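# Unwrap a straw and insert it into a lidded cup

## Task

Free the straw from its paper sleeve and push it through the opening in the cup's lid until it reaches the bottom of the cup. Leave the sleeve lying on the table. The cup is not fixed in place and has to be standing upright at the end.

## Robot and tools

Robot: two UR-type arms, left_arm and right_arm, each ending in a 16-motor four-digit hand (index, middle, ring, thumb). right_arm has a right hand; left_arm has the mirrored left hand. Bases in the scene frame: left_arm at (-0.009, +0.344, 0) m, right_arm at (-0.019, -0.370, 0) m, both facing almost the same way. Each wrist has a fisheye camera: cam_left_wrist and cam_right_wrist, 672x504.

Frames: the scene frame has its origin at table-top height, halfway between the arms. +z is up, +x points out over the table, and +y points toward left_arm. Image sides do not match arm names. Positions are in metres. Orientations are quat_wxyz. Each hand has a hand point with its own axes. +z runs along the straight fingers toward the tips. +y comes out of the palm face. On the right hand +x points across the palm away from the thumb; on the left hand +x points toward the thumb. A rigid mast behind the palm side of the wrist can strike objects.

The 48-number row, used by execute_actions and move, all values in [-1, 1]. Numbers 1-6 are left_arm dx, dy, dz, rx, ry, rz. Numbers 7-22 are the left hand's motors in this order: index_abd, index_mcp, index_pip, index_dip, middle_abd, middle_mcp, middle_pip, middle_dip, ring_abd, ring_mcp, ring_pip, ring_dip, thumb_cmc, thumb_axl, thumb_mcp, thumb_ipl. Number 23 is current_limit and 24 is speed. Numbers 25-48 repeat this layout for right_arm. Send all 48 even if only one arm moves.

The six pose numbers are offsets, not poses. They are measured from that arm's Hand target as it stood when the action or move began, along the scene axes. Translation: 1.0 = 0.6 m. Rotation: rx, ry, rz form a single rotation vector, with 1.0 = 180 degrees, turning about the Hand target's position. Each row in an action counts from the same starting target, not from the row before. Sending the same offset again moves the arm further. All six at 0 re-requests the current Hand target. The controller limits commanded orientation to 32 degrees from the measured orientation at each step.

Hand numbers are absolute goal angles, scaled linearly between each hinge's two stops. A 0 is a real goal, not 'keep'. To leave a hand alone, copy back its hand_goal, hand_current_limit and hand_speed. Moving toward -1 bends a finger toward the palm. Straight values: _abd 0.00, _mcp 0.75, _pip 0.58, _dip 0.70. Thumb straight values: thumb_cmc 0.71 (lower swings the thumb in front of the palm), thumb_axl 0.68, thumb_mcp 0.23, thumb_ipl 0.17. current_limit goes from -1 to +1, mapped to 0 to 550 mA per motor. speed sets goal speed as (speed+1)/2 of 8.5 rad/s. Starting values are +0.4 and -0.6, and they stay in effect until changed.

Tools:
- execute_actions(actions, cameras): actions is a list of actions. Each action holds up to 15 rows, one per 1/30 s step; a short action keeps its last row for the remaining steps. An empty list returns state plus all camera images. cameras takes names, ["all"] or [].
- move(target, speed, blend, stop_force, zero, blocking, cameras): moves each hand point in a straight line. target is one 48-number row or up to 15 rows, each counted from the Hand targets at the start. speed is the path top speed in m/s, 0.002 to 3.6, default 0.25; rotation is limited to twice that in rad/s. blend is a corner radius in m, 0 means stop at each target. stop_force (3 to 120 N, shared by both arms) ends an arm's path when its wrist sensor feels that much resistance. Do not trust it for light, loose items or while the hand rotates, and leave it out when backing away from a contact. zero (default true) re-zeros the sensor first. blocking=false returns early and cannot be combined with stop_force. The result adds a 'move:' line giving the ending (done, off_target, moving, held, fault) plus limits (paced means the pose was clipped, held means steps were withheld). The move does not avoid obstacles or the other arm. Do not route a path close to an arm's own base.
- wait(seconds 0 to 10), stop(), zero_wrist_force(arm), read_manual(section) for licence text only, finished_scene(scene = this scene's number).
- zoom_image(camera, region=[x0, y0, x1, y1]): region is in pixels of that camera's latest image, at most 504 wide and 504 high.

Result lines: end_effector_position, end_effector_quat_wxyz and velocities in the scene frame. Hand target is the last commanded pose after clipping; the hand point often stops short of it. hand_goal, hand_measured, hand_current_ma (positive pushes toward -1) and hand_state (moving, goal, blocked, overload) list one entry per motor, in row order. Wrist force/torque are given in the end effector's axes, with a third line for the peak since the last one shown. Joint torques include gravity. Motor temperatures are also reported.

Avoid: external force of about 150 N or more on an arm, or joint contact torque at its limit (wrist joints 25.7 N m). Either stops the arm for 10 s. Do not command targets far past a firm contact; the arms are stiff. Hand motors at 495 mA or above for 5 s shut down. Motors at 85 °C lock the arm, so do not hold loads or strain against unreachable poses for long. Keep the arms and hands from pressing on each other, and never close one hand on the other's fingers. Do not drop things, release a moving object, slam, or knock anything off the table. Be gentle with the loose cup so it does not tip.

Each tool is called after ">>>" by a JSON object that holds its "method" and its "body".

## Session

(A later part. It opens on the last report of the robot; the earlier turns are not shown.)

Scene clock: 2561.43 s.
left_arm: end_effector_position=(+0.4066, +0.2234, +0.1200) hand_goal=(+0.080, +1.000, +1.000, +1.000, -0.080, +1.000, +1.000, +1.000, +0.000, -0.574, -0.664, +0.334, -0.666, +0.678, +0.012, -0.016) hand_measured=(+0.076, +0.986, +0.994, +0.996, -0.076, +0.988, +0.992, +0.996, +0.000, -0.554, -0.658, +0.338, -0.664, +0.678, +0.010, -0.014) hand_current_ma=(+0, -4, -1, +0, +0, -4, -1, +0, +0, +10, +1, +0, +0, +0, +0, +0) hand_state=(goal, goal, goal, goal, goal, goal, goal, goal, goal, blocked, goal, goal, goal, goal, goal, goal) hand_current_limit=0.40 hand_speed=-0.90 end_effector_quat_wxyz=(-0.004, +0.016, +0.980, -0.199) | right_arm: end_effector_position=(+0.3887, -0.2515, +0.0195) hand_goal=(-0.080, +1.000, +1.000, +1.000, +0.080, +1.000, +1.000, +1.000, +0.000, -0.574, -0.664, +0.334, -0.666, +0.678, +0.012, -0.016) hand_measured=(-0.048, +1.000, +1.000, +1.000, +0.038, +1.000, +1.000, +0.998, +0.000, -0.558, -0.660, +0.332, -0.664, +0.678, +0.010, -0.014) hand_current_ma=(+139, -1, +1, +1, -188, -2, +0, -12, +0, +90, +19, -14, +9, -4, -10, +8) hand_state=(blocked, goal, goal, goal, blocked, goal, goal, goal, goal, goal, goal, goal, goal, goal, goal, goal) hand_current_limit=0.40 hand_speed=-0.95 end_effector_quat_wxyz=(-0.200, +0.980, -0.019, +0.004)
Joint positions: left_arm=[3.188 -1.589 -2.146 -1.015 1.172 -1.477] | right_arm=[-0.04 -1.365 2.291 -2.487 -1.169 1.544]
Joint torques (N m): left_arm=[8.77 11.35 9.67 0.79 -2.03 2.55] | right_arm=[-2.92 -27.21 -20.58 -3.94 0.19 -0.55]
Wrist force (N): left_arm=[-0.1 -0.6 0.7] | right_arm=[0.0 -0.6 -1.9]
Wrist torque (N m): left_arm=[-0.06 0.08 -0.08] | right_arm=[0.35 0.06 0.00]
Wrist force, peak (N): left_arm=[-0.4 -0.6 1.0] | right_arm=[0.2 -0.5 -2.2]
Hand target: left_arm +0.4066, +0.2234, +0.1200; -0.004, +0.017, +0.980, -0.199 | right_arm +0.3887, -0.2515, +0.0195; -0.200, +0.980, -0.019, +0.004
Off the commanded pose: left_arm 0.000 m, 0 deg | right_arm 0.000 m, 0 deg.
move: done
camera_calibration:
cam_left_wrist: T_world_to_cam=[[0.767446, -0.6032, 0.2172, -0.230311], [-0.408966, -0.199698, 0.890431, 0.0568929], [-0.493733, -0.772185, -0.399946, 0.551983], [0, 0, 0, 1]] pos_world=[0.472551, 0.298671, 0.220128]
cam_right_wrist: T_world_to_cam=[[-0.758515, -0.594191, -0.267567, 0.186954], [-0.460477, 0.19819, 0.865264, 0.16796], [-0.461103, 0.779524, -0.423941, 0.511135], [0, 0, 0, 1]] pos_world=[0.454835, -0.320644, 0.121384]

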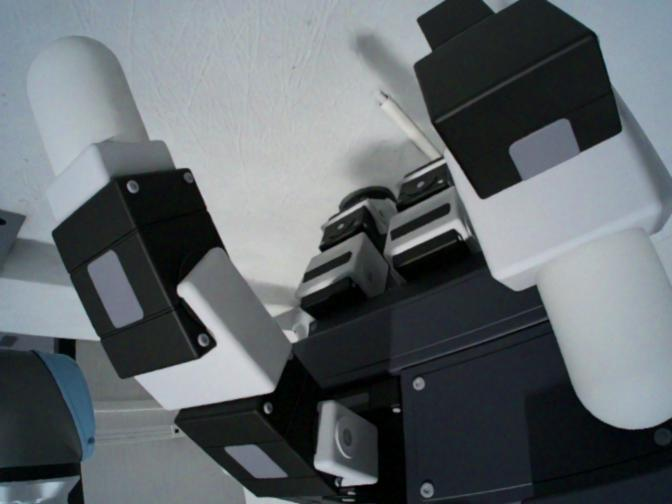

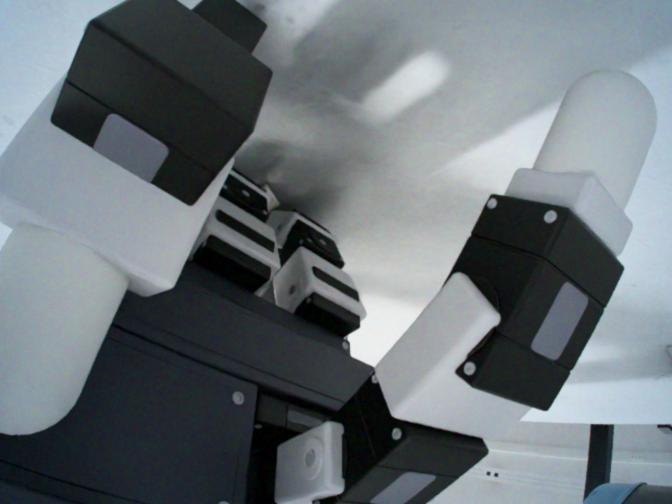

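>>> {"method": "execute_actions", "body": {"actions": []}}

Scene clock: 2596.23 s.
left_arm: end_effector_position=(+0.4066, +0.2234, +0.1200) hand_goal=(+0.080, +1.000, +1.000, +1.000, -0.080, +1.000, +1.000, +1.000, +0.000, -0.574, -0.664, +0.334, -0.666, +0.678, +0.012, -0.016) hand_measured=(+0.076, +0.986, +0.994, +0.996, -0.076, +0.988, +0.992, +0.996, +0.000, -0.554, -0.658, +0.338, -0.664, +0.678, +0.010, -0.014) hand_current_ma=(+0, -4, -1, +0, +0, -4, -1, +0, +0, +10, +1, +0, +0, +0, +0, +0) hand_state=(goal, goal, goal, goal, goal, goal, goal, goal, goal, blocked, goal, goal, goal, goal, goal, goal) hand_current_limit=0.40 hand_speed=-0.90 end_effector_quat_wxyz=(-0.004, +0.017, +0.980, -0.199) | right_arm: end_effector_position=(+0.3887, -0.2515, +0.0195) hand_goal=(-0.080, +1.000, +1.000, +1.000, +0.080, +1.000, +1.000, +1.000, +0.000, -0.574, -0.664, +0.334, -0.666, +0.678, +0.012, -0.016) hand_measured=(-0.048, +1.000, +1.000, +1.000, +0.038, +1.000, +1.000, +0.998, +0.000, -0.558, -0.660, +0.332, -0.664, +0.678, +0.010, -0.014) hand_current_ma=(+139, -1, +1, +1, -188, -2, +0, -12, +0, +90, +19, -14, +9, -4, -10, +8) hand_state=(blocked, goal, goal, goal, blocked, goal, goal, goal, goal, goal, goal, goal, goal, goal, goal, goal) hand_current_limit=0.40 hand_speed=-0.95 end_effector_quat_wxyz=(-0.200, +0.980, -0.019, +0.004)
Joint positions: left_arm=[3.188 -1.589 -2.146 -1.015 1.172 -1.477] | right_arm=[-0.04 -1.365 2.291 -2.487 -1.169 1.544]
Joint velocities: within noise
Joint torques (N m): left_arm=[8.85 11.44 10.24 0.62 -1.8 2.21] | right_arm=[-3.02 -28.56 -21.17 -4.68 0.04 -1.01]
Motor temperatures (°C): left_arm=[34 31 31 40 36 38] | right_arm=[29 34 32 41 35 34]
Wrist force (N): left_arm=[-0.4 -0.2 0.7] | right_arm=[0.1 -0.9 -2.1]
Wrist torque (N m): left_arm=[-0.01 0.11 -0.11] | right_arm=[0.32 0.05 0.00]
Wrist force, peak (N): left_arm=[-0.2 -0.4 1.1] | right_arm=[0.0 -0.8 -2.2]
Hand target: left_arm +0.4066, +0.2234, +0.1200; -0.004, +0.017, +0.980, -0.199 | right_arm +0.3887, -0.2515, +0.0195; -0.200, +0.980, -0.019, +0.004
Off the commanded pose: left_arm 0.000 m, 0 deg | right_arm 0.000 m, 0 deg.
camera_calibration:
cam_left_wrist: T_world_to_cam=[[0.767271, -0.603387, 0.2173, -0.230196], [-0.409043, -0.199461, 0.890449, 0.0568554], [-0.493942, -0.772101, -0.399852, 0.552036], [0, 0, 0, 1]] pos_world=[0.472553, 0.298671, 0.220127]
cam_right_wrist: T_world_to_cam=[[-0.758515, -0.594191, -0.267567, 0.186954], [-0.460477, 0.19819, 0.865264, 0.16796], [-0.461103, 0.779524, -0.423941, 0.511135], [0, 0, 0, 1]] pos_world=[0.454835, -0.320644, 0.121384]

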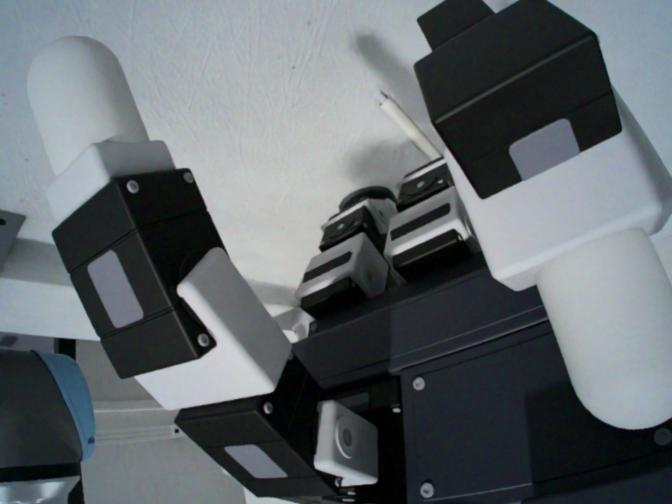

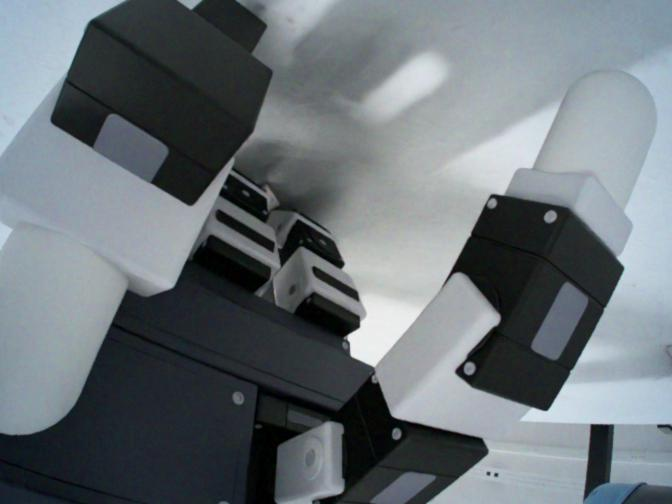

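>>> {"method": "zoom_image", "body": {"camera": "cam_left_wrist", "region": [320, 60, 480, 240]}}

Scaled by 2.800 from the camera's 672x504 image, which has a finer 960x720 frame.

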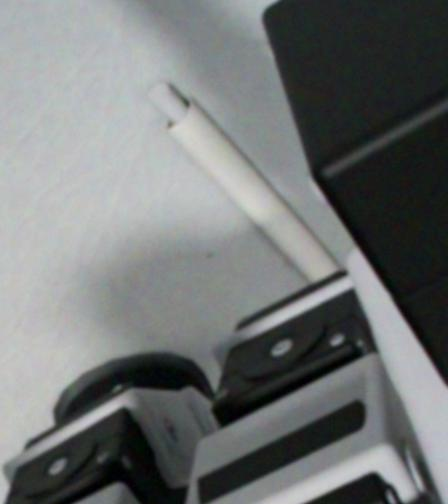

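>>> {"method": "move", "body": {"target": [0,0,-0.1575,0,0,0,0.08,1,1,1,-0.08,1,1,1,0,-0.574,-0.664,0.334,-0.666,0.678,0.012,-0.016,0.4,-0.9,0,0,0,0,0,0,-0.08,1,1,1,0.08,1,1,1,0,-0.574,-0.664,0.334,-0.666,0.678,0.012,-0.016,0.4,-0.95], "speed": 0.08, "cameras": ["cam_left_wrist","cam_right_wrist"]}}

>>> {"method": "move", "body": {"target": [0,0,-0.0175,0,0,0,0.08,1,1,1,-0.08,1,1,1,0,-0.574,-0.664,0.334,-0.666,0.678,0.012,-0.016,0.4,-0.9,0,0,0,0,0,0,-0.08,1,1,1,0.08,1,1,1,0,-0.574,-0.664,0.334,-0.666,0.678,0.012,-0.016,0.4,-0.95], "speed": 0.004, "stop_force": 3, "cameras": ["cam_left_wrist"]}}

Scene clock: 2626.87 s.
left_arm: end_effector_position=(+0.4066, +0.2234, +0.0256) hand_goal=(+0.080, +1.000, +1.000, +1.000, -0.080, +1.000, +1.000, +1.000, +0.000, -0.574, -0.664, +0.334, -0.666, +0.678, +0.012, -0.016) hand_measured=(+0.076, +0.986, +0.994, +0.996, -0.076, +0.988, +0.992, +0.996, +0.000, -0.554, -0.658, +0.338, -0.664, +0.678, +0.010, -0.014) hand_current_ma=(+0, -4, -1, +0, +0, -4, -1, +0, +0, +9, +1, +0, +0, +0, +0, +0) hand_state=(goal, goal, goal, goal, goal, goal, goal, goal, goal, blocked, goal, goal, goal, goal, goal, goal) hand_current_limit=0.40 hand_speed=-0.90 end_effector_quat_wxyz=(-0.004, +0.016, +0.980, -0.199) | right_arm: end_effector_position=(+0.3887, -0.2515, +0.0195) hand_goal=(-0.080, +1.000, +1.000, +1.000, +0.080, +1.000, +1.000, +1.000, +0.000, -0.574, -0.664, +0.334, -0.666, +0.678, +0.012, -0.016) hand_measured=(-0.048, +1.000, +1.000, +1.000, +0.038, +1.000, +1.000, +0.998, +0.000, -0.558, -0.660, +0.332, -0.664, +0.678, +0.010, -0.014) hand_current_ma=(+139, -1, +1, +1, -188, -2, +0, -12, +0, +90, +19, -14, +9, -4, -10, +8) hand_state=(blocked, goal, goal, goal, blocked, goal, goal, goal, goal, goal, goal, goal, goal, goal, goal, goal) hand_current_limit=0.40 hand_speed=-0.95 end_effector_quat_wxyz=(-0.200, +0.980, -0.019, +0.004)
Joint positions: left_arm=[3.188 -1.775 -2.257 -0.718 1.172 -1.477] | right_arm=[-0.04 -1.365 2.291 -2.487 -1.169 1.544]
Joint torques (N m): left_arm=[-9.37 12.93 5.92 4.56 0.78 -2.52] | right_arm=[-3.75 -28.33 -20.45 -4.71 0.07 -1.12]
Wrist force (N): left_arm=[-0.1 -0.5 0.7] | right_arm=[-0.1 -0.7 -1.7]
Wrist torque (N m): left_arm=[-0.05 0.08 0.00] | right_arm=[0.32 0.07 -0.02]
Wrist force, peak (N): left_arm=[-0.2 -0.3 1.5] | right_arm=[-0.1 -0.9 -2.2]
Hand target: left_arm +0.4066, +0.2234, +0.0255; -0.004, +0.017, +0.980, -0.199 | right_arm +0.3887, -0.2515, +0.0195; -0.200, +0.980, -0.019, +0.004
Off the commanded pose: left_arm 0.000 m, 0 deg | right_arm 0.000 m, 0 deg.
move: done
camera_calibration:
cam_left_wrist: T_world_to_cam=[[0.767332, -0.603325, 0.217256, -0.209724], [-0.408975, -0.199493, 0.890473, 0.140888], [-0.493903, -0.772141, -0.399822, 0.51428], [0, 0, 0, 1]] pos_world=[0.472552, 0.298671, 0.125727]
cam_right_wrist: T_world_to_cam=[[-0.758515, -0.594191, -0.267567, 0.186954], [-0.460477, 0.19819, 0.865264, 0.16796], [-0.461103, 0.779524, -0.423941, 0.511135], [0, 0, 0, 1]] pos_world=[0.454835, -0.320644, 0.121384]

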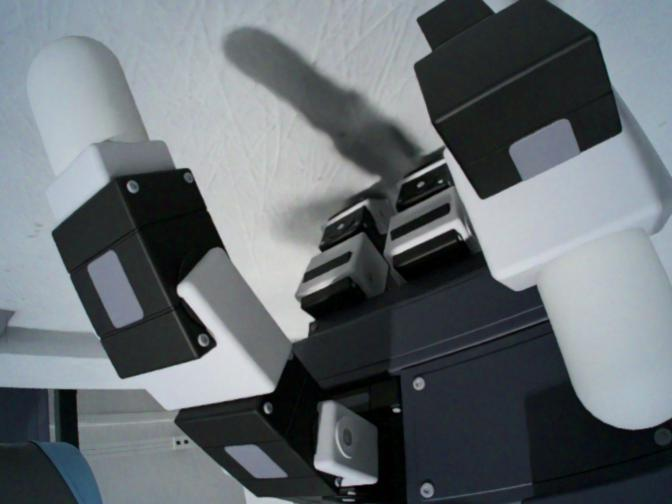

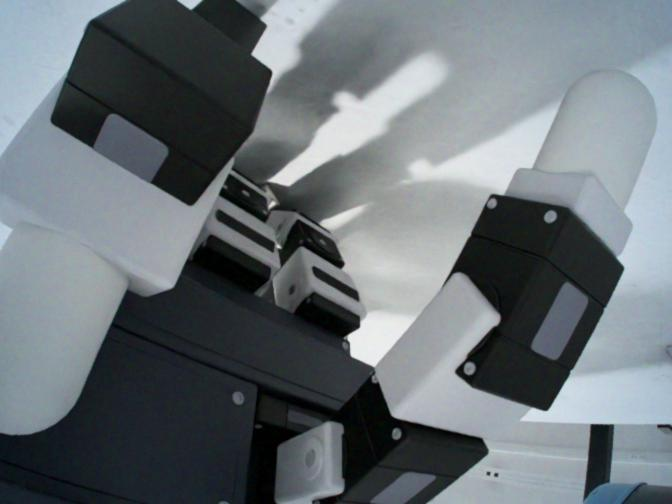

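Scene clock: 2629.60 s.
left_arm: end_effector_position=(+0.4066, +0.2234, +0.0198) hand_goal=(+0.080, +1.000, +1.000, +1.000, -0.080, +1.000, +1.000, +1.000, +0.000, -0.574, -0.664, +0.334, -0.666, +0.678, +0.012, -0.016) hand_measured=(+0.076, +1.000, +1.000, +0.996, -0.076, +1.000, +1.000, +0.996, +0.000, -0.554, -0.658, +0.338, -0.664, +0.678, +0.010, -0.014) hand_current_ma=(+0, +0, +0, +0, +0, +0, +0, +0, +0, +9, +1, +0, +0, +0, +0, +0) hand_state=(goal, goal, goal, goal, goal, goal, goal, goal, goal, blocked, goal, goal, goal, goal, goal, goal) hand_current_limit=0.40 hand_speed=-0.90 end_effector_quat_wxyz=(-0.004, +0.017, +0.980, -0.199) | right_arm: end_effector_position=(+0.3887, -0.2515, +0.0195) hand_goal=(-0.080, +1.000, +1.000, +1.000, +0.080, +1.000, +1.000, +1.000, +0.000, -0.574, -0.664, +0.334, -0.666, +0.678, +0.012, -0.016) hand_measured=(-0.048, +1.000, +1.000, +1.000, +0.038, +1.000, +1.000, +0.998, +0.000, -0.558, -0.660, +0.332, -0.664, +0.678, +0.010, -0.014) hand_current_ma=(+139, -1, +1, +1, -188, -2, +0, -12, +0, +90, +19, -14, +9, -4, -10, +8) hand_state=(blocked, goal, goal, goal, blocked, goal, goal, goal, goal, goal, goal, goal, goal, goal, goal, goal) hand_current_limit=0.40 hand_speed=-0.95 end_effector_quat_wxyz=(-0.200, +0.980, -0.019, +0.004)
Joint positions: left_arm=[3.188 -1.788 -2.262 -0.699 1.172 -1.477] | right_arm=[-0.04 -1.365 2.291 -2.487 -1.169 1.544]
Joint torques (N m): left_arm=[-9.24 32.35 21.54 0.43 0.84 -2.49] | right_arm=[-3.91 -26.32 -20.14 -4.85 -0.01 -1.18]
Wrist force (N): left_arm=[-0.6 -0.5 -3.3] | right_arm=[0.1 -0.5 -1.9]
Wrist torque (N m): left_arm=[0.50 0.11 -0.05] | right_arm=[0.37 0.05 0.01]
Wrist force, peak (N): left_arm=[-0.1 -1.2 -6.0] | right_arm=[0.0 -0.9 -2.2]
Hand target: left_arm +0.4066, +0.2234, +0.0198; -0.004, +0.017, +0.980, -0.199 (not the last commanded pose) | right_arm +0.3887, -0.2515, +0.0195; -0.200, +0.980, -0.019, +0.004
Off the commanded pose: left_arm 0.005 m, 0 deg | right_arm 0.000 m, 0 deg.
move: contact (left_arm)
camera_calibration:
cam_left_wrist: T_world_to_cam=[[0.767271, -0.603387, 0.2173, -0.208422], [-0.409043, -0.199461, 0.890449, 0.146078], [-0.493942, -0.772101, -0.399852, 0.511971], [0, 0, 0, 1]] pos_world=[0.472553, 0.298671, 0.119927]
Images, in order (width x height): cam_left_wrist 672x504.

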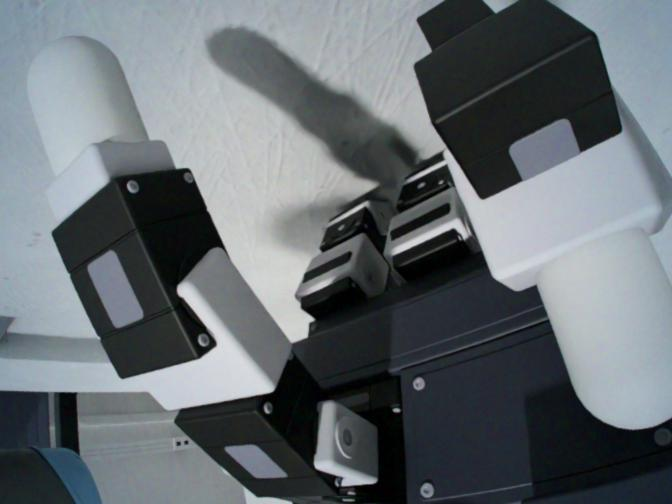

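Touching the table. Now close the left fingers in steps.

>>> {"method": "move", "body": {"target": [0,0,0,0,0,0,-0.06,1,1,1,0.06,1,1,1,0,-0.574,-0.664,0.334,-0.666,0.678,0.012,-0.016,0.4,-0.93,0,0,0,0,0,0,-0.08,1,1,1,0.08,1,1,1,0,-0.574,-0.664,0.334,-0.666,0.678,0.012,-0.016,0.4,-0.95]}}

>>> {"method": "move", "body": {"target": [0,0,0,0,0,0,-0.17,1,1,1,0.17,1,1,1,0,-0.574,-0.664,0.334,-0.666,0.678,0.012,-0.016,0.4,-0.95,0,0,0,0,0,0,-0.08,1,1,1,0.08,1,1,1,0,-0.574,-0.664,0.334,-0.666,0.678,0.012,-0.016,0.4,-0.95], "cameras": ["cam_left_wrist"]}}

Scene clock: 2639.23 s.
left_arm: end_effector_position=(+0.4066, +0.2234, +0.0198) hand_goal=(-0.060, +1.000, +1.000, +1.000, +0.060, +1.000, +1.000, +1.000, +0.000, -0.574, -0.664, +0.334, -0.666, +0.678, +0.012, -0.016) hand_measured=(-0.048, +1.000, +1.000, +0.996, +0.044, +1.000, +1.000, +0.996, +0.000, -0.554, -0.658, +0.338, -0.664, +0.678, +0.010, -0.014) hand_current_ma=(+3, +0, +0, +0, -4, +0, +0, +0, +0, +9, +1, +0, +0, +0, +0, +0) hand_state=(goal, goal, goal, goal, goal, goal, goal, goal, goal, blocked, goal, goal, goal, goal, goal, goal) hand_current_limit=0.40 hand_speed=-0.93 end_effector_quat_wxyz=(-0.004, +0.017, +0.980, -0.199) | right_arm: end_effector_position=(+0.3887, -0.2515, +0.0195) hand_goal=(-0.080, +1.000, +1.000, +1.000, +0.080, +1.000, +1.000, +1.000, +0.000, -0.574, -0.664, +0.334, -0.666, +0.678, +0.012, -0.016) hand_measured=(-0.048, +1.000, +1.000, +1.000, +0.038, +1.000, +1.000, +0.998, +0.000, -0.558, -0.660, +0.332, -0.664, +0.678, +0.010, -0.014) hand_current_ma=(+139, -1, +1, +1, -188, -2, +0, -12, +0, +90, +19, -14, +9, -4, -10, +8) hand_state=(blocked, goal, goal, goal, blocked, goal, goal, goal, goal, goal, goal, goal, goal, goal, goal, goal) hand_current_limit=0.40 hand_speed=-0.95 end_effector_quat_wxyz=(-0.200, +0.980, -0.019, +0.004)
Joint positions: left_arm=[3.188 -1.788 -2.262 -0.699 1.172 -1.477] | right_arm=[-0.04 -1.365 2.291 -2.487 -1.169 1.544]
Joint torques (N m): left_arm=[-8.84 33.32 21.83 0.74 0.75 -1.93] | right_arm=[-3.5 -28.02 -20.04 -4.69 0.04 -1.41]
Wrist force (N): left_arm=[-0.4 -1.2 -0.8] | right_arm=[0.2 -0.8 -1.8]
Wrist torque (N m): left_arm=[0.16 0.10 -0.02] | right_arm=[0.31 0.04 0.01]
Wrist force, peak (N): left_arm=[-0.6 -0.9 -3.7] | right_arm=[0.3 -1.0 -2.1]
Hand target: left_arm +0.4066, +0.2234, +0.0198; -0.004, +0.017, +0.980, -0.199 | right_arm +0.3887, -0.2515, +0.0195; -0.200, +0.980, -0.019, +0.004
Off the commanded pose: left_arm 0.000 m, 0 deg | right_arm 0.000 m, 0 deg.
move: done

Scene clock: 2639.73 s.
left_arm: end_effector_position=(+0.4066, +0.2234, +0.0198) hand_goal=(-0.170, +1.000, +1.000, +1.000, +0.170, +1.000, +1.000, +1.000, +0.000, -0.574, -0.664, +0.334, -0.666, +0.678, +0.012, -0.016) hand_measured=(-0.068, +1.000, +1.000, +0.998, +0.058, +1.000, +1.000, +0.996, +0.000, -0.554, -0.658, +0.338, -0.664, +0.678, +0.010, -0.014) hand_current_ma=(+101, +0, +0, +0, -124, +0, +0, +0, +0, +9, +1, +0, +0, +0, +0, +0) hand_state=(moving, goal, goal, goal, moving, goal, goal, goal, goal, blocked, goal, goal, goal, goal, goal, goal) hand_current_limit=0.40 hand_speed=-0.95 end_effector_quat_wxyz=(-0.004, +0.017, +0.980, -0.199) | right_arm: end_effector_position=(+0.3887, -0.2515, +0.0195) hand_goal=(-0.080, +1.000, +1.000, +1.000, +0.080, +1.000, +1.000, +1.000, +0.000, -0.574, -0.664, +0.334, -0.666, +0.678, +0.012, -0.016) hand_measured=(-0.050, +1.000, +1.000, +1.000, +0.038, +1.000, +1.000, +0.998, +0.000, -0.558, -0.660, +0.332, -0.664, +0.678, +0.010, -0.014) hand_current_ma=(+135, -1, +1, +1, -188, -2, +0, -12, +0, +90, +19, -14, +9, -4, -10, +8) hand_state=(blocked, goal, goal, goal, blocked, goal, goal, goal, goal, goal, goal, goal, goal, goal, goal, goal) hand_current_limit=0.40 hand_speed=-0.95 end_effector_quat_wxyz=(-0.200, +0.980, -0.019, +0.004)
Joint positions: left_arm=[3.188 -1.788 -2.262 -0.699 1.172 -1.477] | right_arm=[-0.04 -1.365 2.291 -2.487 -1.169 1.544]
Joint torques (N m): left_arm=[-8.16 32.24 21.11 0.85 0.69 -1.91] | right_arm=[-3.58 -27.51 -19.2 -4.65 0.17 -1.19]
Wrist force (N): left_arm=[-0.2 -1.8 -1.3] | right_arm=[0.2 -0.6 -1.8]
Wrist torque (N m): left_arm=[0.20 0.13 0.02] | right_arm=[0.37 0.04 0.02]
Wrist force, peak (N): left_arm=[0.0 -1.7 -1.5] | right_arm=[0.2 -1.0 -2.0]
Hand target: left_arm +0.4066, +0.2234, +0.0198; -0.004, +0.017, +0.980, -0.199 | right_arm +0.3887, -0.2515, +0.0195; -0.200, +0.980, -0.019, +0.004
Off the commanded pose: left_arm 0.000 m, 0 deg | right_arm 0.000 m, 0 deg.
move: done
camera_calibration:
cam_left_wrist: T_world_to_cam=[[0.767271, -0.603387, 0.2173, -0.208422], [-0.409043, -0.199461, 0.890449, 0.146078], [-0.493942, -0.772101, -0.399852, 0.511971], [0, 0, 0, 1]] pos_world=[0.472553, 0.298671, 0.119927]
Images, in order (width x height): cam_left_wrist 672x504.

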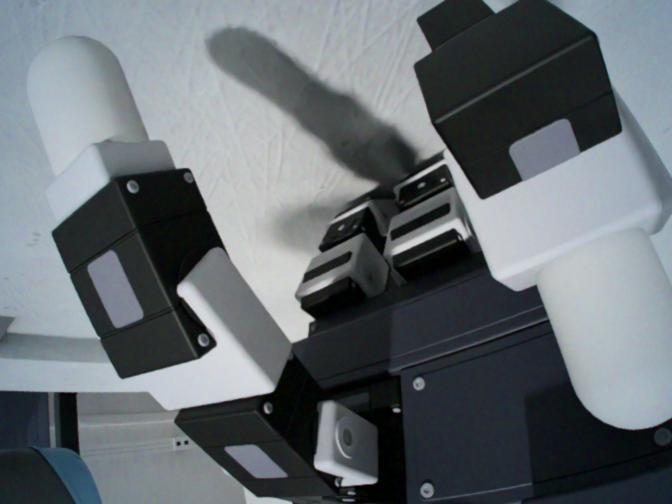

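>>> {"method": "move", "body": {"target": [0,0,0,0,0,0,-0.24,1,1,1,0.24,1,1,1,0,-0.574,-0.664,0.334,-0.666,0.678,0.012,-0.016,0.4,-0.95,0,0,0,0,0,0,-0.10,1,1,1,0.10,1,1,1,0,-0.574,-0.664,0.334,-0.666,0.678,0.012,-0.016,0.4,-0.95]}}

>>> {"method": "move", "body": {"target": [0.0011,0.0333,0,0,0,0,-0.24,1,1,1,0.24,1,1,1,0,-0.574,-0.664,0.334,-0.666,0.678,0.012,-0.016,0.4,-0.95,0,0,0,0,0,0,-0.10,1,1,1,0.10,1,1,1,0,-0.574,-0.664,0.334,-0.666,0.678,0.012,-0.016,0.4,-0.95], "speed": 0.02, "cameras": ["cam_left_wrist", "cam_right_wrist"]}}

Scene clock: 2648.43 s.
left_arm: end_effector_position=(+0.4066, +0.2234, +0.0198) hand_goal=(-0.240, +1.000, +1.000, +1.000, +0.240, +1.000, +1.000, +1.000, +0.000, -0.574, -0.664, +0.334, -0.666, +0.678, +0.012, -0.016) hand_measured=(-0.078, +1.000, +1.000, +1.000, +0.062, +1.000, +1.000, +0.996, +0.000, -0.554, -0.658, +0.338, -0.664, +0.678, +0.010, -0.014) hand_current_ma=(+317, +0, +0, +0, -382, +0, +0, +0, +0, +9, +1, +0, +0, +0, +0, +0) hand_state=(blocked, goal, goal, goal, blocked, goal, goal, goal, goal, blocked, goal, goal, goal, goal, goal, goal) hand_current_limit=0.40 hand_speed=-0.95 end_effector_quat_wxyz=(-0.004, +0.017, +0.980, -0.199) | right_arm: end_effector_position=(+0.3887, -0.2515, +0.0195) hand_goal=(-0.100, +1.000, +1.000, +1.000, +0.100, +1.000, +1.000, +1.000, +0.000, -0.574, -0.664, +0.334, -0.666, +0.678, +0.012, -0.016) hand_measured=(-0.056, +1.000, +1.000, +1.000, +0.042, +1.000, +1.000, +0.998, +0.000, -0.558, -0.660, +0.332, -0.664, +0.678, +0.010, -0.014) hand_current_ma=(+190, -1, +1, +1, -253, -1, +0, -12, +0, +90, +19, -14, +9, -4, -10, +8) hand_state=(blocked, goal, goal, goal, blocked, goal, goal, goal, goal, goal, goal, goal, goal, goal, goal, goal) hand_current_limit=0.40 hand_speed=-0.95 end_effector_quat_wxyz=(-0.200, +0.980, -0.019, +0.004)
Joint positions: left_arm=[3.188 -1.788 -2.262 -0.699 1.172 -1.477] | right_arm=[-0.04 -1.365 2.291 -2.487 -1.169 1.544]
Joint torques (N m): left_arm=[-7.77 32.57 22.04 1.27 0.68 -1.44] | right_arm=[-4.05 -28.07 -19.64 -4.71 0.04 -1.17]
Wrist force (N): left_arm=[0.2 -1.8 -1.4] | right_arm=[0.2 -1.3 -2.1]
Wrist torque (N m): left_arm=[0.30 0.17 0.06] | right_arm=[0.35 0.01 0.02]
Wrist force, peak (N): left_arm=[0.1 -2.0 -1.6] | right_arm=[-0.1 -1.2 -2.3]
Hand target: left_arm +0.4066, +0.2234, +0.0198; -0.004, +0.017, +0.980, -0.199 | right_arm +0.3887, -0.2515, +0.0195; -0.200, +0.980, -0.019, +0.004
Off the commanded pose: left_arm 0.000 m, 0 deg | right_arm 0.000 m, 0 deg.
move: done

Scene clock: 2649.83 s.
left_arm: end_effector_position=(+0.4073, +0.2432, +0.0198) hand_goal=(-0.240, +1.000, +1.000, +1.000, +0.240, +1.000, +1.000, +1.000, +0.000, -0.574, -0.664, +0.334, -0.666, +0.678, +0.012, -0.016) hand_measured=(-0.080, +1.000, +1.000, +1.000, +0.062, +1.000, +1.000, +0.996, +0.000, -0.554, -0.658, +0.338, -0.664, +0.678, +0.010, -0.014) hand_current_ma=(+310, +0, +0, +0, -382, +0, +0, +0, +0, +9, +1, +0, +0, +0, +0, +0) hand_state=(blocked, goal, goal, goal, blocked, goal, goal, goal, goal, blocked, goal, goal, goal, goal, goal, goal) hand_current_limit=0.40 hand_speed=-0.95 end_effector_quat_wxyz=(-0.004, +0.017, +0.980, -0.199) end_effector_velocity=(+0.000, +0.001, +0.000) end_effector_angular_velocity=(-0.002, -0.001, -0.001) | right_arm: end_effector_position=(+0.3887, -0.2515, +0.0195) hand_goal=(-0.100, +1.000, +1.000, +1.000, +0.100, +1.000, +1.000, +1.000, +0.000, -0.574, -0.664, +0.334, -0.666, +0.678, +0.012, -0.016) hand_measured=(-0.056, +1.000, +1.000, +1.000, +0.042, +1.000, +1.000, +0.998, +0.000, -0.558, -0.660, +0.332, -0.664, +0.678, +0.010, -0.014) hand_current_ma=(+190, -1, +1, +1, -253, -1, +0, -12, +0, +90, +19, -14, +9, -4, -10, +8) hand_state=(blocked, goal, goal, goal, blocked, goal, goal, goal, goal, goal, goal, goal, goal, goal, goal, goal) hand_current_limit=0.40 hand_speed=-0.95 end_effector_quat_wxyz=(-0.200, +0.980, -0.019, +0.004)
Joint positions: left_arm=[3.234 -1.776 -2.271 -0.722 1.174 -1.427] | right_arm=[-0.04 -1.365 2.291 -2.487 -1.169 1.544]
Joint velocities: left_arm=[0.003 0.001 0 -0.002 -0.001 0.005] | right_arm=[within noise]
Joint torques (N m): left_arm=[10.11 33.63 5.74 0.59 1.43 2.12] | right_arm=[-3.52 -27.58 -19.66 -4.79 0.04 -1.3]
Wrist force (N): left_arm=[-0.3 -2.5 -0.7] | right_arm=[0.2 -1.2 -1.9]
Wrist torque (N m): left_arm=[0.26 0.10 -0.10] | right_arm=[0.38 0.02 0.03]
Wrist force, peak (N): left_arm=[-0.2 -3.3 -0.7] | right_arm=[0.1 -1.2 -2.4]
Hand target: left_arm +0.4073, +0.2433, +0.0198; -0.004, +0.017, +0.980, -0.199 | right_arm +0.3887, -0.2515, +0.0195; -0.200, +0.980, -0.019, +0.004
Off the commanded pose: left_arm 0.000 m, 0 deg | right_arm 0.000 m, 0 deg.
move: done
camera_calibration:
cam_left_wrist: T_world_to_cam=[[0.767271, -0.603387, 0.2173, -0.197012], [-0.409043, -0.199461, 0.890449, 0.150314], [-0.493942, -0.772101, -0.399852, 0.527604], [0, 0, 0, 1]] pos_world=[0.473253, 0.318471, 0.119927]
cam_right_wrist: T_world_to_cam=[[-0.758515, -0.594191, -0.267567, 0.186954], [-0.460477, 0.19819, 0.865264, 0.16796], [-0.461103, 0.779524, -0.423941, 0.511135], [0, 0, 0, 1]] pos_world=[0.454835, -0.320644, 0.121384]

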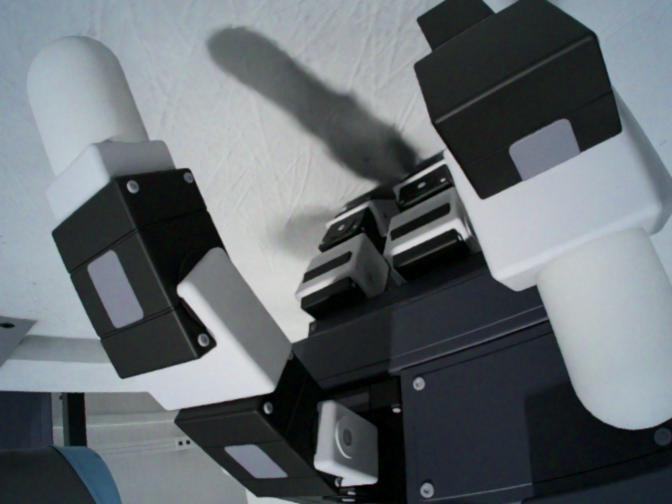

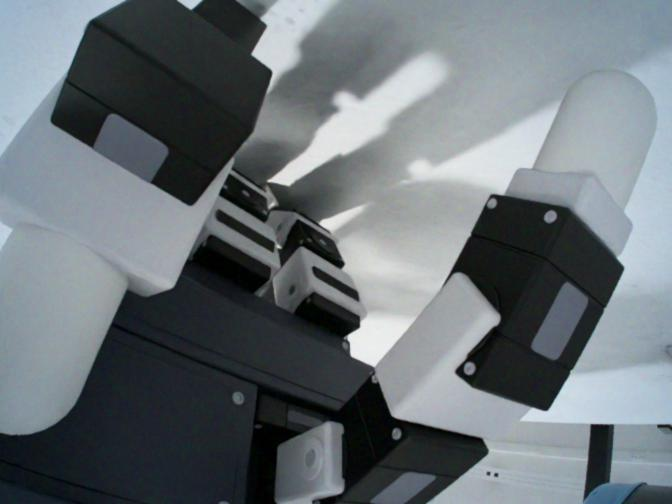

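>>> {"method": "move", "body": {"target": [0.0022,0.0666,0,0,0,0,-0.24,1,1,1,0.24,1,1,1,0,-0.574,-0.664,0.334,-0.666,0.678,0.012,-0.016,0.4,-0.95,0,0,0,0,0,0,-0.10,1,1,1,0.10,1,1,1,0,-0.574,-0.664,0.334,-0.666,0.678,0.012,-0.016,0.4,-0.95], "speed": 0.03, "cameras": ["cam_left_wrist"]}}

Scene clock: 2660.27 s.
left_arm: end_effector_position=(+0.4086, +0.2832, +0.0198) hand_goal=(-0.240, +1.000, +1.000, +1.000, +0.240, +1.000, +1.000, +1.000, +0.000, -0.574, -0.664, +0.334, -0.666, +0.678, +0.012, -0.016) hand_measured=(-0.080, +1.000, +1.000, +1.000, +0.062, +1.000, +1.000, +0.996, +0.000, -0.554, -0.658, +0.338, -0.664, +0.678, +0.010, -0.014) hand_current_ma=(+310, +0, +0, +0, -382, +0, +0, +0, +0, +9, +1, +0, +0, +0, +0, +0) hand_state=(blocked, goal, goal, goal, blocked, goal, goal, goal, goal, blocked, goal, goal, goal, goal, goal, goal) hand_current_limit=0.40 hand_speed=-0.95 end_effector_quat_wxyz=(-0.004, +0.017, +0.980, -0.199) | right_arm: end_effector_position=(+0.3887, -0.2515, +0.0195) hand_goal=(-0.100, +1.000, +1.000, +1.000, +0.100, +1.000, +1.000, +1.000, +0.000, -0.574, -0.664, +0.334, -0.666, +0.678, +0.012, -0.016) hand_measured=(-0.060, +1.000, +1.000, +1.000, +0.046, +1.000, +1.000, +0.998, +0.000, -0.558, -0.660, +0.332, -0.664, +0.678, +0.010, -0.014) hand_current_ma=(+178, -1, +1, +1, -237, -1, +0, -12, +0, +90, +19, -14, +9, -4, -10, +8) hand_state=(blocked, goal, goal, goal, blocked, goal, goal, goal, goal, goal, goal, goal, goal, goal, goal, goal) hand_current_limit=0.40 hand_speed=-0.95 end_effector_quat_wxyz=(-0.200, +0.980, -0.019, +0.004)
Joint positions: left_arm=[3.326 -1.758 -2.28 -0.769 1.181 -1.327] | right_arm=[-0.04 -1.365 2.291 -2.487 -1.169 1.544]
Joint torques (N m): left_arm=[8.63 31.98 5.68 0.75 1.37 2.6] | right_arm=[-3.95 -27.23 -19.22 -4.66 0.01 -1.2]
Wrist force (N): left_arm=[-0.5 -2.5 -0.5] | right_arm=[0.3 -1.4 -2.2]
Wrist torque (N m): left_arm=[0.18 0.11 -0.10] | right_arm=[0.40 0.00 0.03]
Wrist force, peak (N): left_arm=[-0.5 -3.0 -0.5] | right_arm=[-0.1 -1.3 -2.5]
Hand target: left_arm +0.4086, +0.2833, +0.0198; -0.004, +0.017, +0.980, -0.199 | right_arm +0.3887, -0.2515, +0.0195; -0.200, +0.980, -0.019, +0.004
Off the commanded pose: left_arm 0.000 m, 0 deg | right_arm 0.000 m, 0 deg.
move: done
camera_calibration:
cam_left_wrist: T_world_to_cam=[[0.767271, -0.603387, 0.2173, -0.173874], [-0.409043, -0.199461, 0.890449, 0.158824], [-0.493942, -0.772101, -0.399852, 0.55913], [0, 0, 0, 1]] pos_world=[0.474553, 0.358471, 0.119927]
Images, in order (width x height): cam_left_wrist 672x504.

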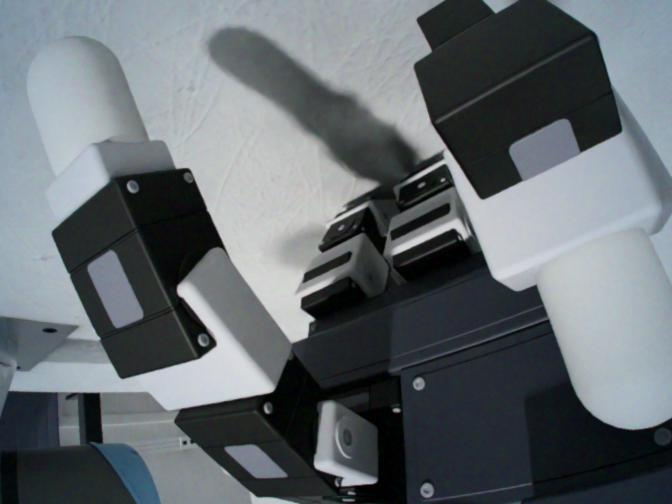

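>>> {"method": "move", "body": {"target": [0.0060,0.1832,0,0,0,0,-0.24,1,1,1,0.24,1,1,1,0,-0.574,-0.664,0.334,-0.666,0.678,0.012,-0.016,0.4,-0.95,0,0,0,0,0,0,-0.10,1,1,1,0.10,1,1,1,0,-0.574,-0.664,0.334,-0.666,0.678,0.012,-0.016,0.4,-0.95], "speed": 0.03, "cameras": ["cam_left_wrist", "cam_right_wrist"]}}

Scene clock: 2672.43 s.
left_arm: end_effector_position=(+0.4122, +0.3930, +0.0198) hand_goal=(-0.240, +1.000, +1.000, +1.000, +0.240, +1.000, +1.000, +1.000, +0.000, -0.574, -0.664, +0.334, -0.666, +0.678, +0.012, -0.016) hand_measured=(-0.080, +1.000, +1.000, +1.000, +0.062, +0.998, +1.000, +0.996, +0.000, -0.554, -0.658, +0.338, -0.664, +0.678, +0.010, -0.014) hand_current_ma=(+309, +0, +0, +0, -382, +0, +0, +0, +0, +9, +1, +0, +0, +0, +0, +0) hand_state=(blocked, goal, goal, goal, blocked, goal, goal, goal, goal, blocked, goal, goal, goal, goal, goal, goal) hand_current_limit=0.40 hand_speed=-0.95 end_effector_quat_wxyz=(-0.004, +0.017, +0.980, -0.199) | right_arm: end_effector_position=(+0.3887, -0.2515, +0.0195) hand_goal=(-0.100, +1.000, +1.000, +1.000, +0.100, +1.000, +1.000, +1.000, +0.000, -0.574, -0.664, +0.334, -0.666, +0.678, +0.012, -0.016) hand_measured=(-0.074, +1.000, +1.000, +1.000, +0.066, +1.000, +1.000, +0.998, +0.000, -0.558, -0.660, +0.332, -0.664, +0.678, +0.010, -0.014) hand_current_ma=(+113, +0, +1, +1, -154, +0, +0, -12, +0, +90, +19, -14, +9, -4, -10, +8) hand_state=(blocked, goal, goal, goal, blocked, goal, goal, goal, goal, goal, goal, goal, goal, goal, goal, goal) hand_current_limit=0.40 hand_speed=-0.95 end_effector_quat_wxyz=(-0.200, +0.980, -0.019, +0.004)
Joint positions: left_arm=[3.57 -1.748 -2.256 -0.898 1.215 -1.068] | right_arm=[-0.04 -1.365 2.291 -2.487 -1.169 1.544]
Joint torques (N m): left_arm=[10.76 13.22 21.39 0.39 1.46 2.37] | right_arm=[-2.85 -26.61 -19.55 -4.69 0.09 -1.24]
Wrist force (N): left_arm=[-0.4 -2.3 -0.6] | right_arm=[0.2 -1.6 -4.1]
Wrist torque (N m): left_arm=[0.19 0.10 -0.09] | right_arm=[0.66 0.04 0.01]
Wrist force, peak (N): left_arm=[-0.2 -3.3 -1.3] | right_arm=[0.1 -1.7 -4.3]
Hand target: left_arm +0.4122, +0.3932, +0.0198; -0.004, +0.017, +0.980, -0.199 | right_arm +0.3887, -0.2515, +0.0195; -0.200, +0.980, -0.019, +0.004
Off the commanded pose: left_arm 0.000 m, 0 deg | right_arm 0.000 m, 0 deg.
move: done
camera_calibration:
cam_left_wrist: T_world_to_cam=[[0.767271, -0.603387, 0.2173, -0.110384], [-0.409043, -0.199461, 0.890449, 0.182198], [-0.493942, -0.772101, -0.399852, 0.645685], [0, 0, 0, 1]] pos_world=[0.478153, 0.468271, 0.119927]
cam_right_wrist: T_world_to_cam=[[-0.758515, -0.594191, -0.267567, 0.186954], [-0.460477, 0.19819, 0.865264, 0.16796], [-0.461103, 0.779524, -0.423941, 0.511135], [0, 0, 0, 1]] pos_world=[0.454835, -0.320644, 0.121384]

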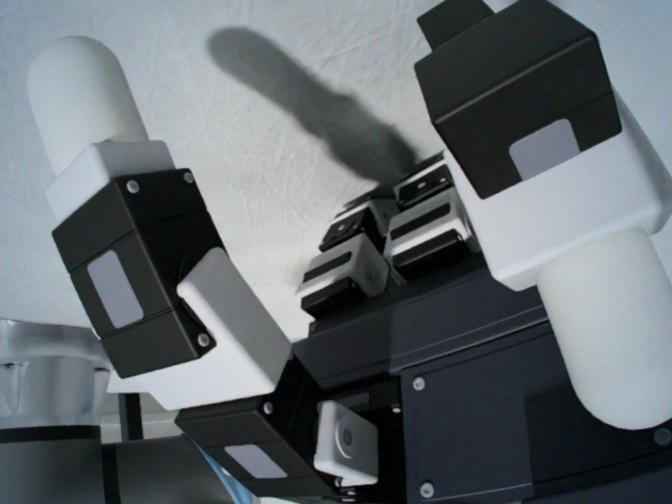

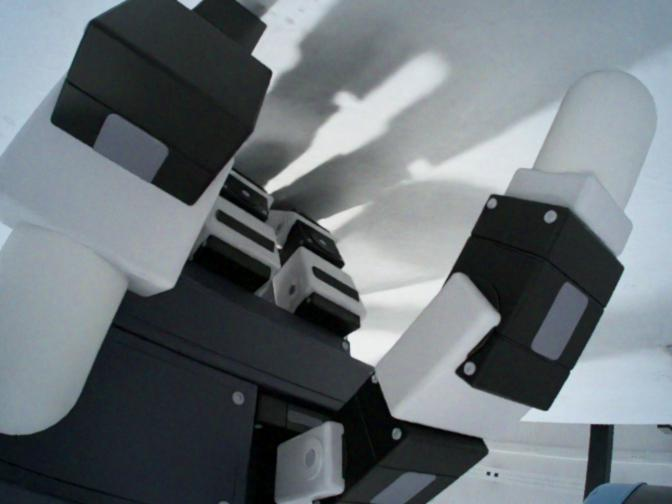

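>>> {"method": "move", "body": {"target": [0,0,0,0,0,0,-0.24,1,1,1,0.24,1,1,1,0,-0.574,-0.664,0.334,-0.666,0.678,0.012,-0.016,0.4,-0.95,-0.0027,-0.0667,0,0,0,0,-0.10,1,1,1,0.10,1,1,1,0,-0.574,-0.664,0.334,-0.666,0.678,0.012,-0.016,0.4,-0.95], "speed": 0.03, "cameras": ["cam_left_wrist", "cam_right_wrist"]}}

Scene clock: 2684.73 s.
left_arm: end_effector_position=(+0.4122, +0.3932, +0.0198) hand_goal=(-0.240, +1.000, +1.000, +1.000, +0.240, +1.000, +1.000, +1.000, +0.000, -0.574, -0.664, +0.334, -0.666, +0.678, +0.012, -0.016) hand_measured=(-0.080, +1.000, +1.000, +1.000, +0.062, +0.998, +1.000, +0.996, +0.000, -0.554, -0.658, +0.338, -0.664, +0.678, +0.010, -0.014) hand_current_ma=(+309, +0, +0, +0, -382, +0, +0, +0, +0, +9, +1, +0, +0, +0, +0, +0) hand_state=(blocked, goal, goal, goal, blocked, goal, goal, goal, goal, blocked, goal, goal, goal, goal, goal, goal) hand_current_limit=0.40 hand_speed=-0.95 end_effector_quat_wxyz=(-0.004, +0.017, +0.980, -0.199) | right_arm: end_effector_position=(+0.3871, -0.2913, +0.0195) hand_goal=(-0.100, +1.000, +1.000, +1.000, +0.100, +1.000, +1.000, +1.000, +0.000, -0.574, -0.664, +0.334, -0.666, +0.678, +0.012, -0.016) hand_measured=(-0.094, +1.000, +1.000, +1.000, +0.092, +1.000, +1.000, +0.998, +0.000, -0.558, -0.660, +0.332, -0.664, +0.678, +0.010, -0.014) hand_current_ma=(+27, +0, +1, +1, -35, +1, +0, -12, +0, +90, +19, -14, +9, -4, -10, +8) hand_state=(goal, goal, goal, goal, goal, goal, goal, goal, goal, goal, goal, goal, goal, goal, goal, goal) hand_current_limit=0.40 hand_speed=-0.95 end_effector_quat_wxyz=(-0.200, +0.980, -0.019, +0.004)
Joint positions: left_arm=[3.57 -1.748 -2.255 -0.899 1.215 -1.068] | right_arm=[-0.136 -1.394 2.313 -2.439 -1.172 1.44]
Joint torques (N m): left_arm=[9.14 13.27 23.81 0.4 1.02 2.47] | right_arm=[-11.06 -27.04 -5.3 0.49 -1.79 -1.78]
Wrist force (N): left_arm=[-0.5 -2.2 -0.5] | right_arm=[-0.2 -3.0 -3.4]
Wrist torque (N m): left_arm=[0.17 0.12 -0.10] | right_arm=[0.68 0.04 0.06]
Wrist force, peak (N): left_arm=[-0.5 -2.6 -1.0] | right_arm=[-0.4 -3.8 -4.1]
Hand target: left_arm +0.4122, +0.3932, +0.0198; -0.004, +0.017, +0.980, -0.199 | right_arm +0.3871, -0.2915, +0.0195; -0.200, +0.980, -0.019, +0.004
Off the commanded pose: left_arm 0.000 m, 0 deg | right_arm 0.000 m, 0 deg.
move: done
camera_calibration:
cam_left_wrist: T_world_to_cam=[[0.767271, -0.603387, 0.2173, -0.110264], [-0.409043, -0.199461, 0.890449, 0.182237], [-0.493942, -0.772101, -0.399852, 0.64584], [0, 0, 0, 1]] pos_world=[0.478153, 0.468471, 0.119927]
cam_right_wrist: T_world_to_cam=[[-0.758543, -0.594178, -0.267516, 0.162043], [-0.460432, 0.198225, 0.86528, 0.175121], [-0.461102, 0.779525, -0.42394, 0.5415], [0, 0, 0, 1]] pos_world=[0.453235, -0.360544, 0.121384]

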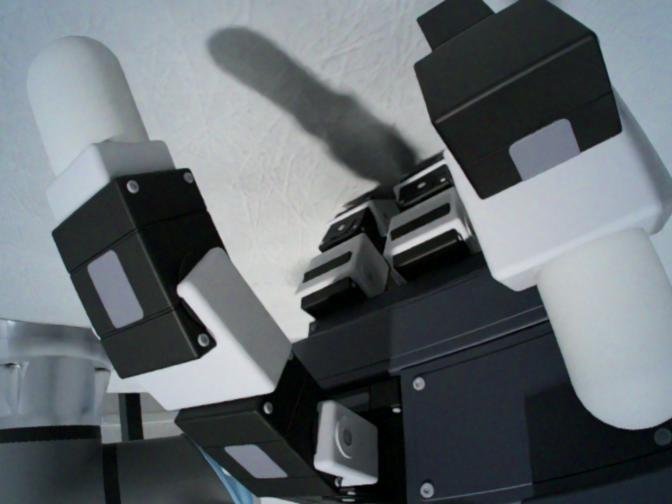

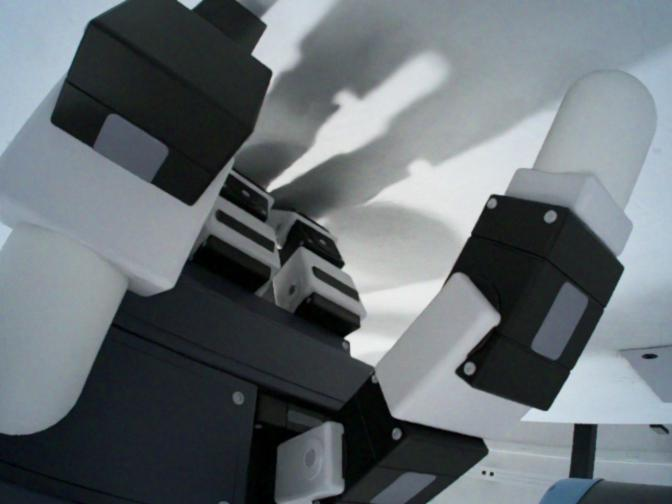

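>>> {"method": "move", "body": {"target": [0,0,0,0,0,0,-0.24,1,1,1,0.24,1,1,1,0,-0.574,-0.664,0.334,-0.666,0.678,0.012,-0.016,0.4,-0.95,0,0,0,0,0,0,0.08,1,1,1,-0.08,1,1,1,0,-0.574,-0.664,0.334,-0.666,0.678,0.012,-0.016,0.4,-0.95]}}

>>> {"method": "move", "body": {"target": [0,0,0,0,0,0,-0.24,1,1,1,0.24,1,1,1,0,-0.574,-0.664,0.334,-0.666,0.678,0.012,-0.016,0.4,-0.95,0,0,0.2,0,0,0,0.08,1,1,1,-0.08,1,1,1,0,-0.574,-0.664,0.334,-0.666,0.678,0.012,-0.016,0.4,-0.95], "speed": 0.1, "cameras": ["cam_left_wrist", "cam_right_wrist"]}}

Scene clock: 2701.30 s.
left_arm: end_effector_position=(+0.4122, +0.3932, +0.0198) hand_goal=(-0.240, +1.000, +1.000, +1.000, +0.240, +1.000, +1.000, +1.000, +0.000, -0.574, -0.664, +0.334, -0.666, +0.678, +0.012, -0.016) hand_measured=(-0.080, +1.000, +1.000, +1.000, +0.062, +0.998, +1.000, +0.996, +0.000, -0.554, -0.658, +0.338, -0.664, +0.678, +0.010, -0.014) hand_current_ma=(+309, +0, +0, +0, -382, +0, +0, +0, +0, +9, +1, +0, +0, +0, +0, +0) hand_state=(blocked, goal, goal, goal, blocked, goal, goal, goal, goal, blocked, goal, goal, goal, goal, goal, goal) hand_current_limit=0.40 hand_speed=-0.95 end_effector_quat_wxyz=(-0.004, +0.017, +0.980, -0.199) | right_arm: end_effector_position=(+0.3871, -0.2915, +0.0195) hand_goal=(+0.080, +1.000, +1.000, +1.000, -0.080, +1.000, +1.000, +1.000, +0.000, -0.574, -0.664, +0.334, -0.666, +0.678, +0.012, -0.016) hand_measured=(+0.064, +1.000, +1.000, +1.000, -0.060, +1.000, +1.000, +0.998, +0.000, -0.558, -0.660, +0.332, -0.664, +0.678, +0.010, -0.014) hand_current_ma=(-70, -1, +1, +1, +89, -1, +0, -12, +0, +90, +19, -14, +9, -4, -10, +8) hand_state=(goal, goal, goal, goal, blocked, goal, goal, goal, goal, goal, goal, goal, goal, goal, goal, goal) hand_current_limit=0.40 hand_speed=-0.95 end_effector_quat_wxyz=(-0.200, +0.980, -0.019, +0.004)
Joint positions: left_arm=[3.57 -1.748 -2.255 -0.899 1.215 -1.068] | right_arm=[-0.136 -1.394 2.313 -2.439 -1.172 1.44]
Joint torques (N m): left_arm=[8.55 13.58 22.08 0.61 0.36 2.23] | right_arm=[-8.59 -26.11 -8.92 -0.23 1.05 -1.64]
Wrist force (N): left_arm=[-0.2 -2.1 -0.8] | right_arm=[-0.3 -1.1 -2.4]
Wrist torque (N m): left_arm=[0.22 0.06 -0.08] | right_arm=[0.40 0.00 0.06]
Wrist force, peak (N): left_arm=[-0.4 -2.5 -0.8] | right_arm=[-0.3 -3.2 -3.8]
Hand target: left_arm +0.4122, +0.3932, +0.0198; -0.004, +0.017, +0.980, -0.199 | right_arm +0.3871, -0.2915, +0.0195; -0.200, +0.980, -0.019, +0.004
Off the commanded pose: left_arm 0.000 m, 0 deg | right_arm 0.000 m, 0 deg.
move: done

Scene clock: 2703.17 s.
left_arm: end_effector_position=(+0.4122, +0.3932, +0.0198) hand_goal=(-0.240, +1.000, +1.000, +1.000, +0.240, +1.000, +1.000, +1.000, +0.000, -0.574, -0.664, +0.334, -0.666, +0.678, +0.012, -0.016) hand_measured=(-0.080, +1.000, +1.000, +1.000, +0.062, +0.998, +1.000, +0.996, +0.000, -0.554, -0.658, +0.338, -0.664, +0.678, +0.010, -0.014) hand_current_ma=(+309, +0, +0, +0, -382, +0, +0, +0, +0, +9, +1, +0, +0, +0, +0, +0) hand_state=(blocked, goal, goal, goal, blocked, goal, goal, goal, goal, blocked, goal, goal, goal, goal, goal, goal) hand_current_limit=0.40 hand_speed=-0.95 end_effector_quat_wxyz=(-0.004, +0.017, +0.980, -0.199) | right_arm: end_effector_position=(+0.3871, -0.2915, +0.1394) hand_goal=(+0.080, +1.000, +1.000, +1.000, -0.080, +1.000, +1.000, +1.000, +0.000, -0.574, -0.664, +0.334, -0.666, +0.678, +0.012, -0.016) hand_measured=(+0.076, +0.994, +1.000, +1.000, -0.076, +0.994, +1.000, +0.998, +0.000, -0.558, -0.660, +0.332, -0.664, +0.678, +0.010, -0.014) hand_current_ma=(-17, -29, +1, +1, +17, -32, +0, -12, +0, +90, +19, -14, +9, -4, -10, +8) hand_state=(goal, goal, goal, goal, goal, goal, goal, goal, goal, goal, goal, goal, goal, goal, goal, goal) hand_current_limit=0.40 hand_speed=-0.95 end_effector_quat_wxyz=(-0.200, +0.980, -0.019, +0.004)
Joint positions: left_arm=[3.57 -1.748 -2.255 -0.899 1.215 -1.068] | right_arm=[-0.136 -1.632 2.161 -2.048 -1.172 1.44]
Joint torques (N m): left_arm=[8.33 13.53 21.97 0.52 0.15 2.05] | right_arm=[-9.31 -23.39 -27.87 0.32 1.96 -1.62]
Wrist force (N): left_arm=[-0.3 -1.9 -0.6] | right_arm=[-0.2 -0.2 -0.2]
Wrist torque (N m): left_arm=[0.22 0.09 -0.10] | right_arm=[0.09 0.01 0.07]
Wrist force, peak (N): left_arm=[-0.4 -2.3 -0.9] | right_arm=[-0.2 -0.7 -2.4]
Hand target: left_arm +0.4122, +0.3932, +0.0198; -0.004, +0.017, +0.980, -0.199 | right_arm +0.3871, -0.2915, +0.1395; -0.200, +0.980, -0.019, +0.004
Off the commanded pose: left_arm 0.000 m, 0 deg | right_arm 0.000 m, 0 deg.
move: done
camera_calibration:
cam_left_wrist: T_world_to_cam=[[0.767271, -0.603387, 0.2173, -0.110264], [-0.409043, -0.199461, 0.890449, 0.182237], [-0.493942, -0.772101, -0.399852, 0.64584], [0, 0, 0, 1]] pos_world=[0.478153, 0.468471, 0.119927]
cam_right_wrist: T_world_to_cam=[[-0.758515, -0.594191, -0.267567, 0.194054], [-0.460477, 0.19819, 0.865264, 0.0714055], [-0.461103, 0.779524, -0.423941, 0.592409], [0, 0, 0, 1]] pos_world=[0.453235, -0.360644, 0.241284]

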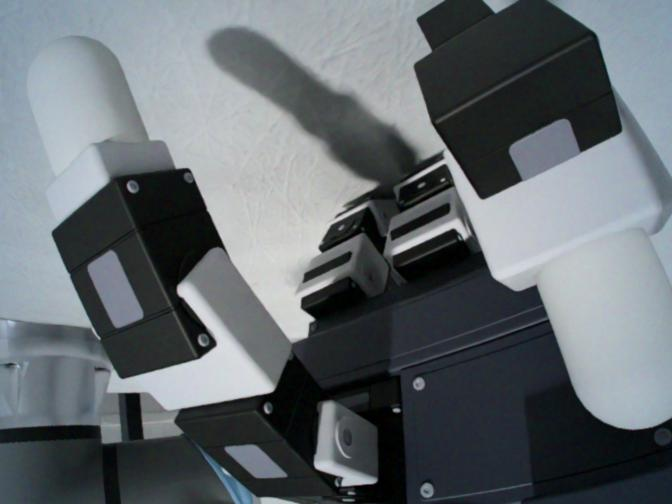

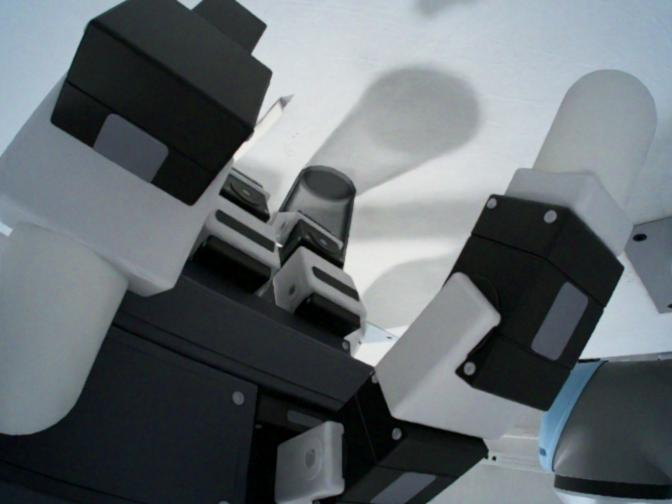

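>>> {"method": "zoom_image", "body": {"camera": "cam_right_wrist", "region": [200, 60, 360, 240]}}

Scaled by 2.800 from the camera's 672x504 image, which has a finer 960x720 frame.

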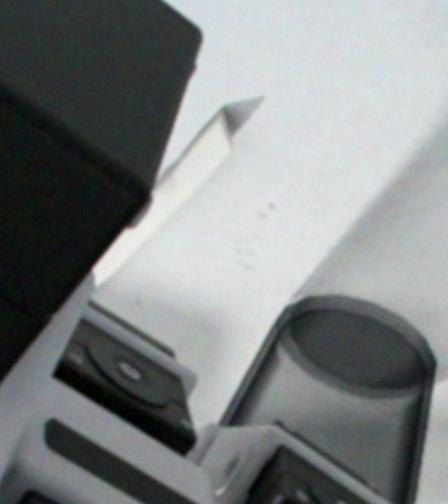

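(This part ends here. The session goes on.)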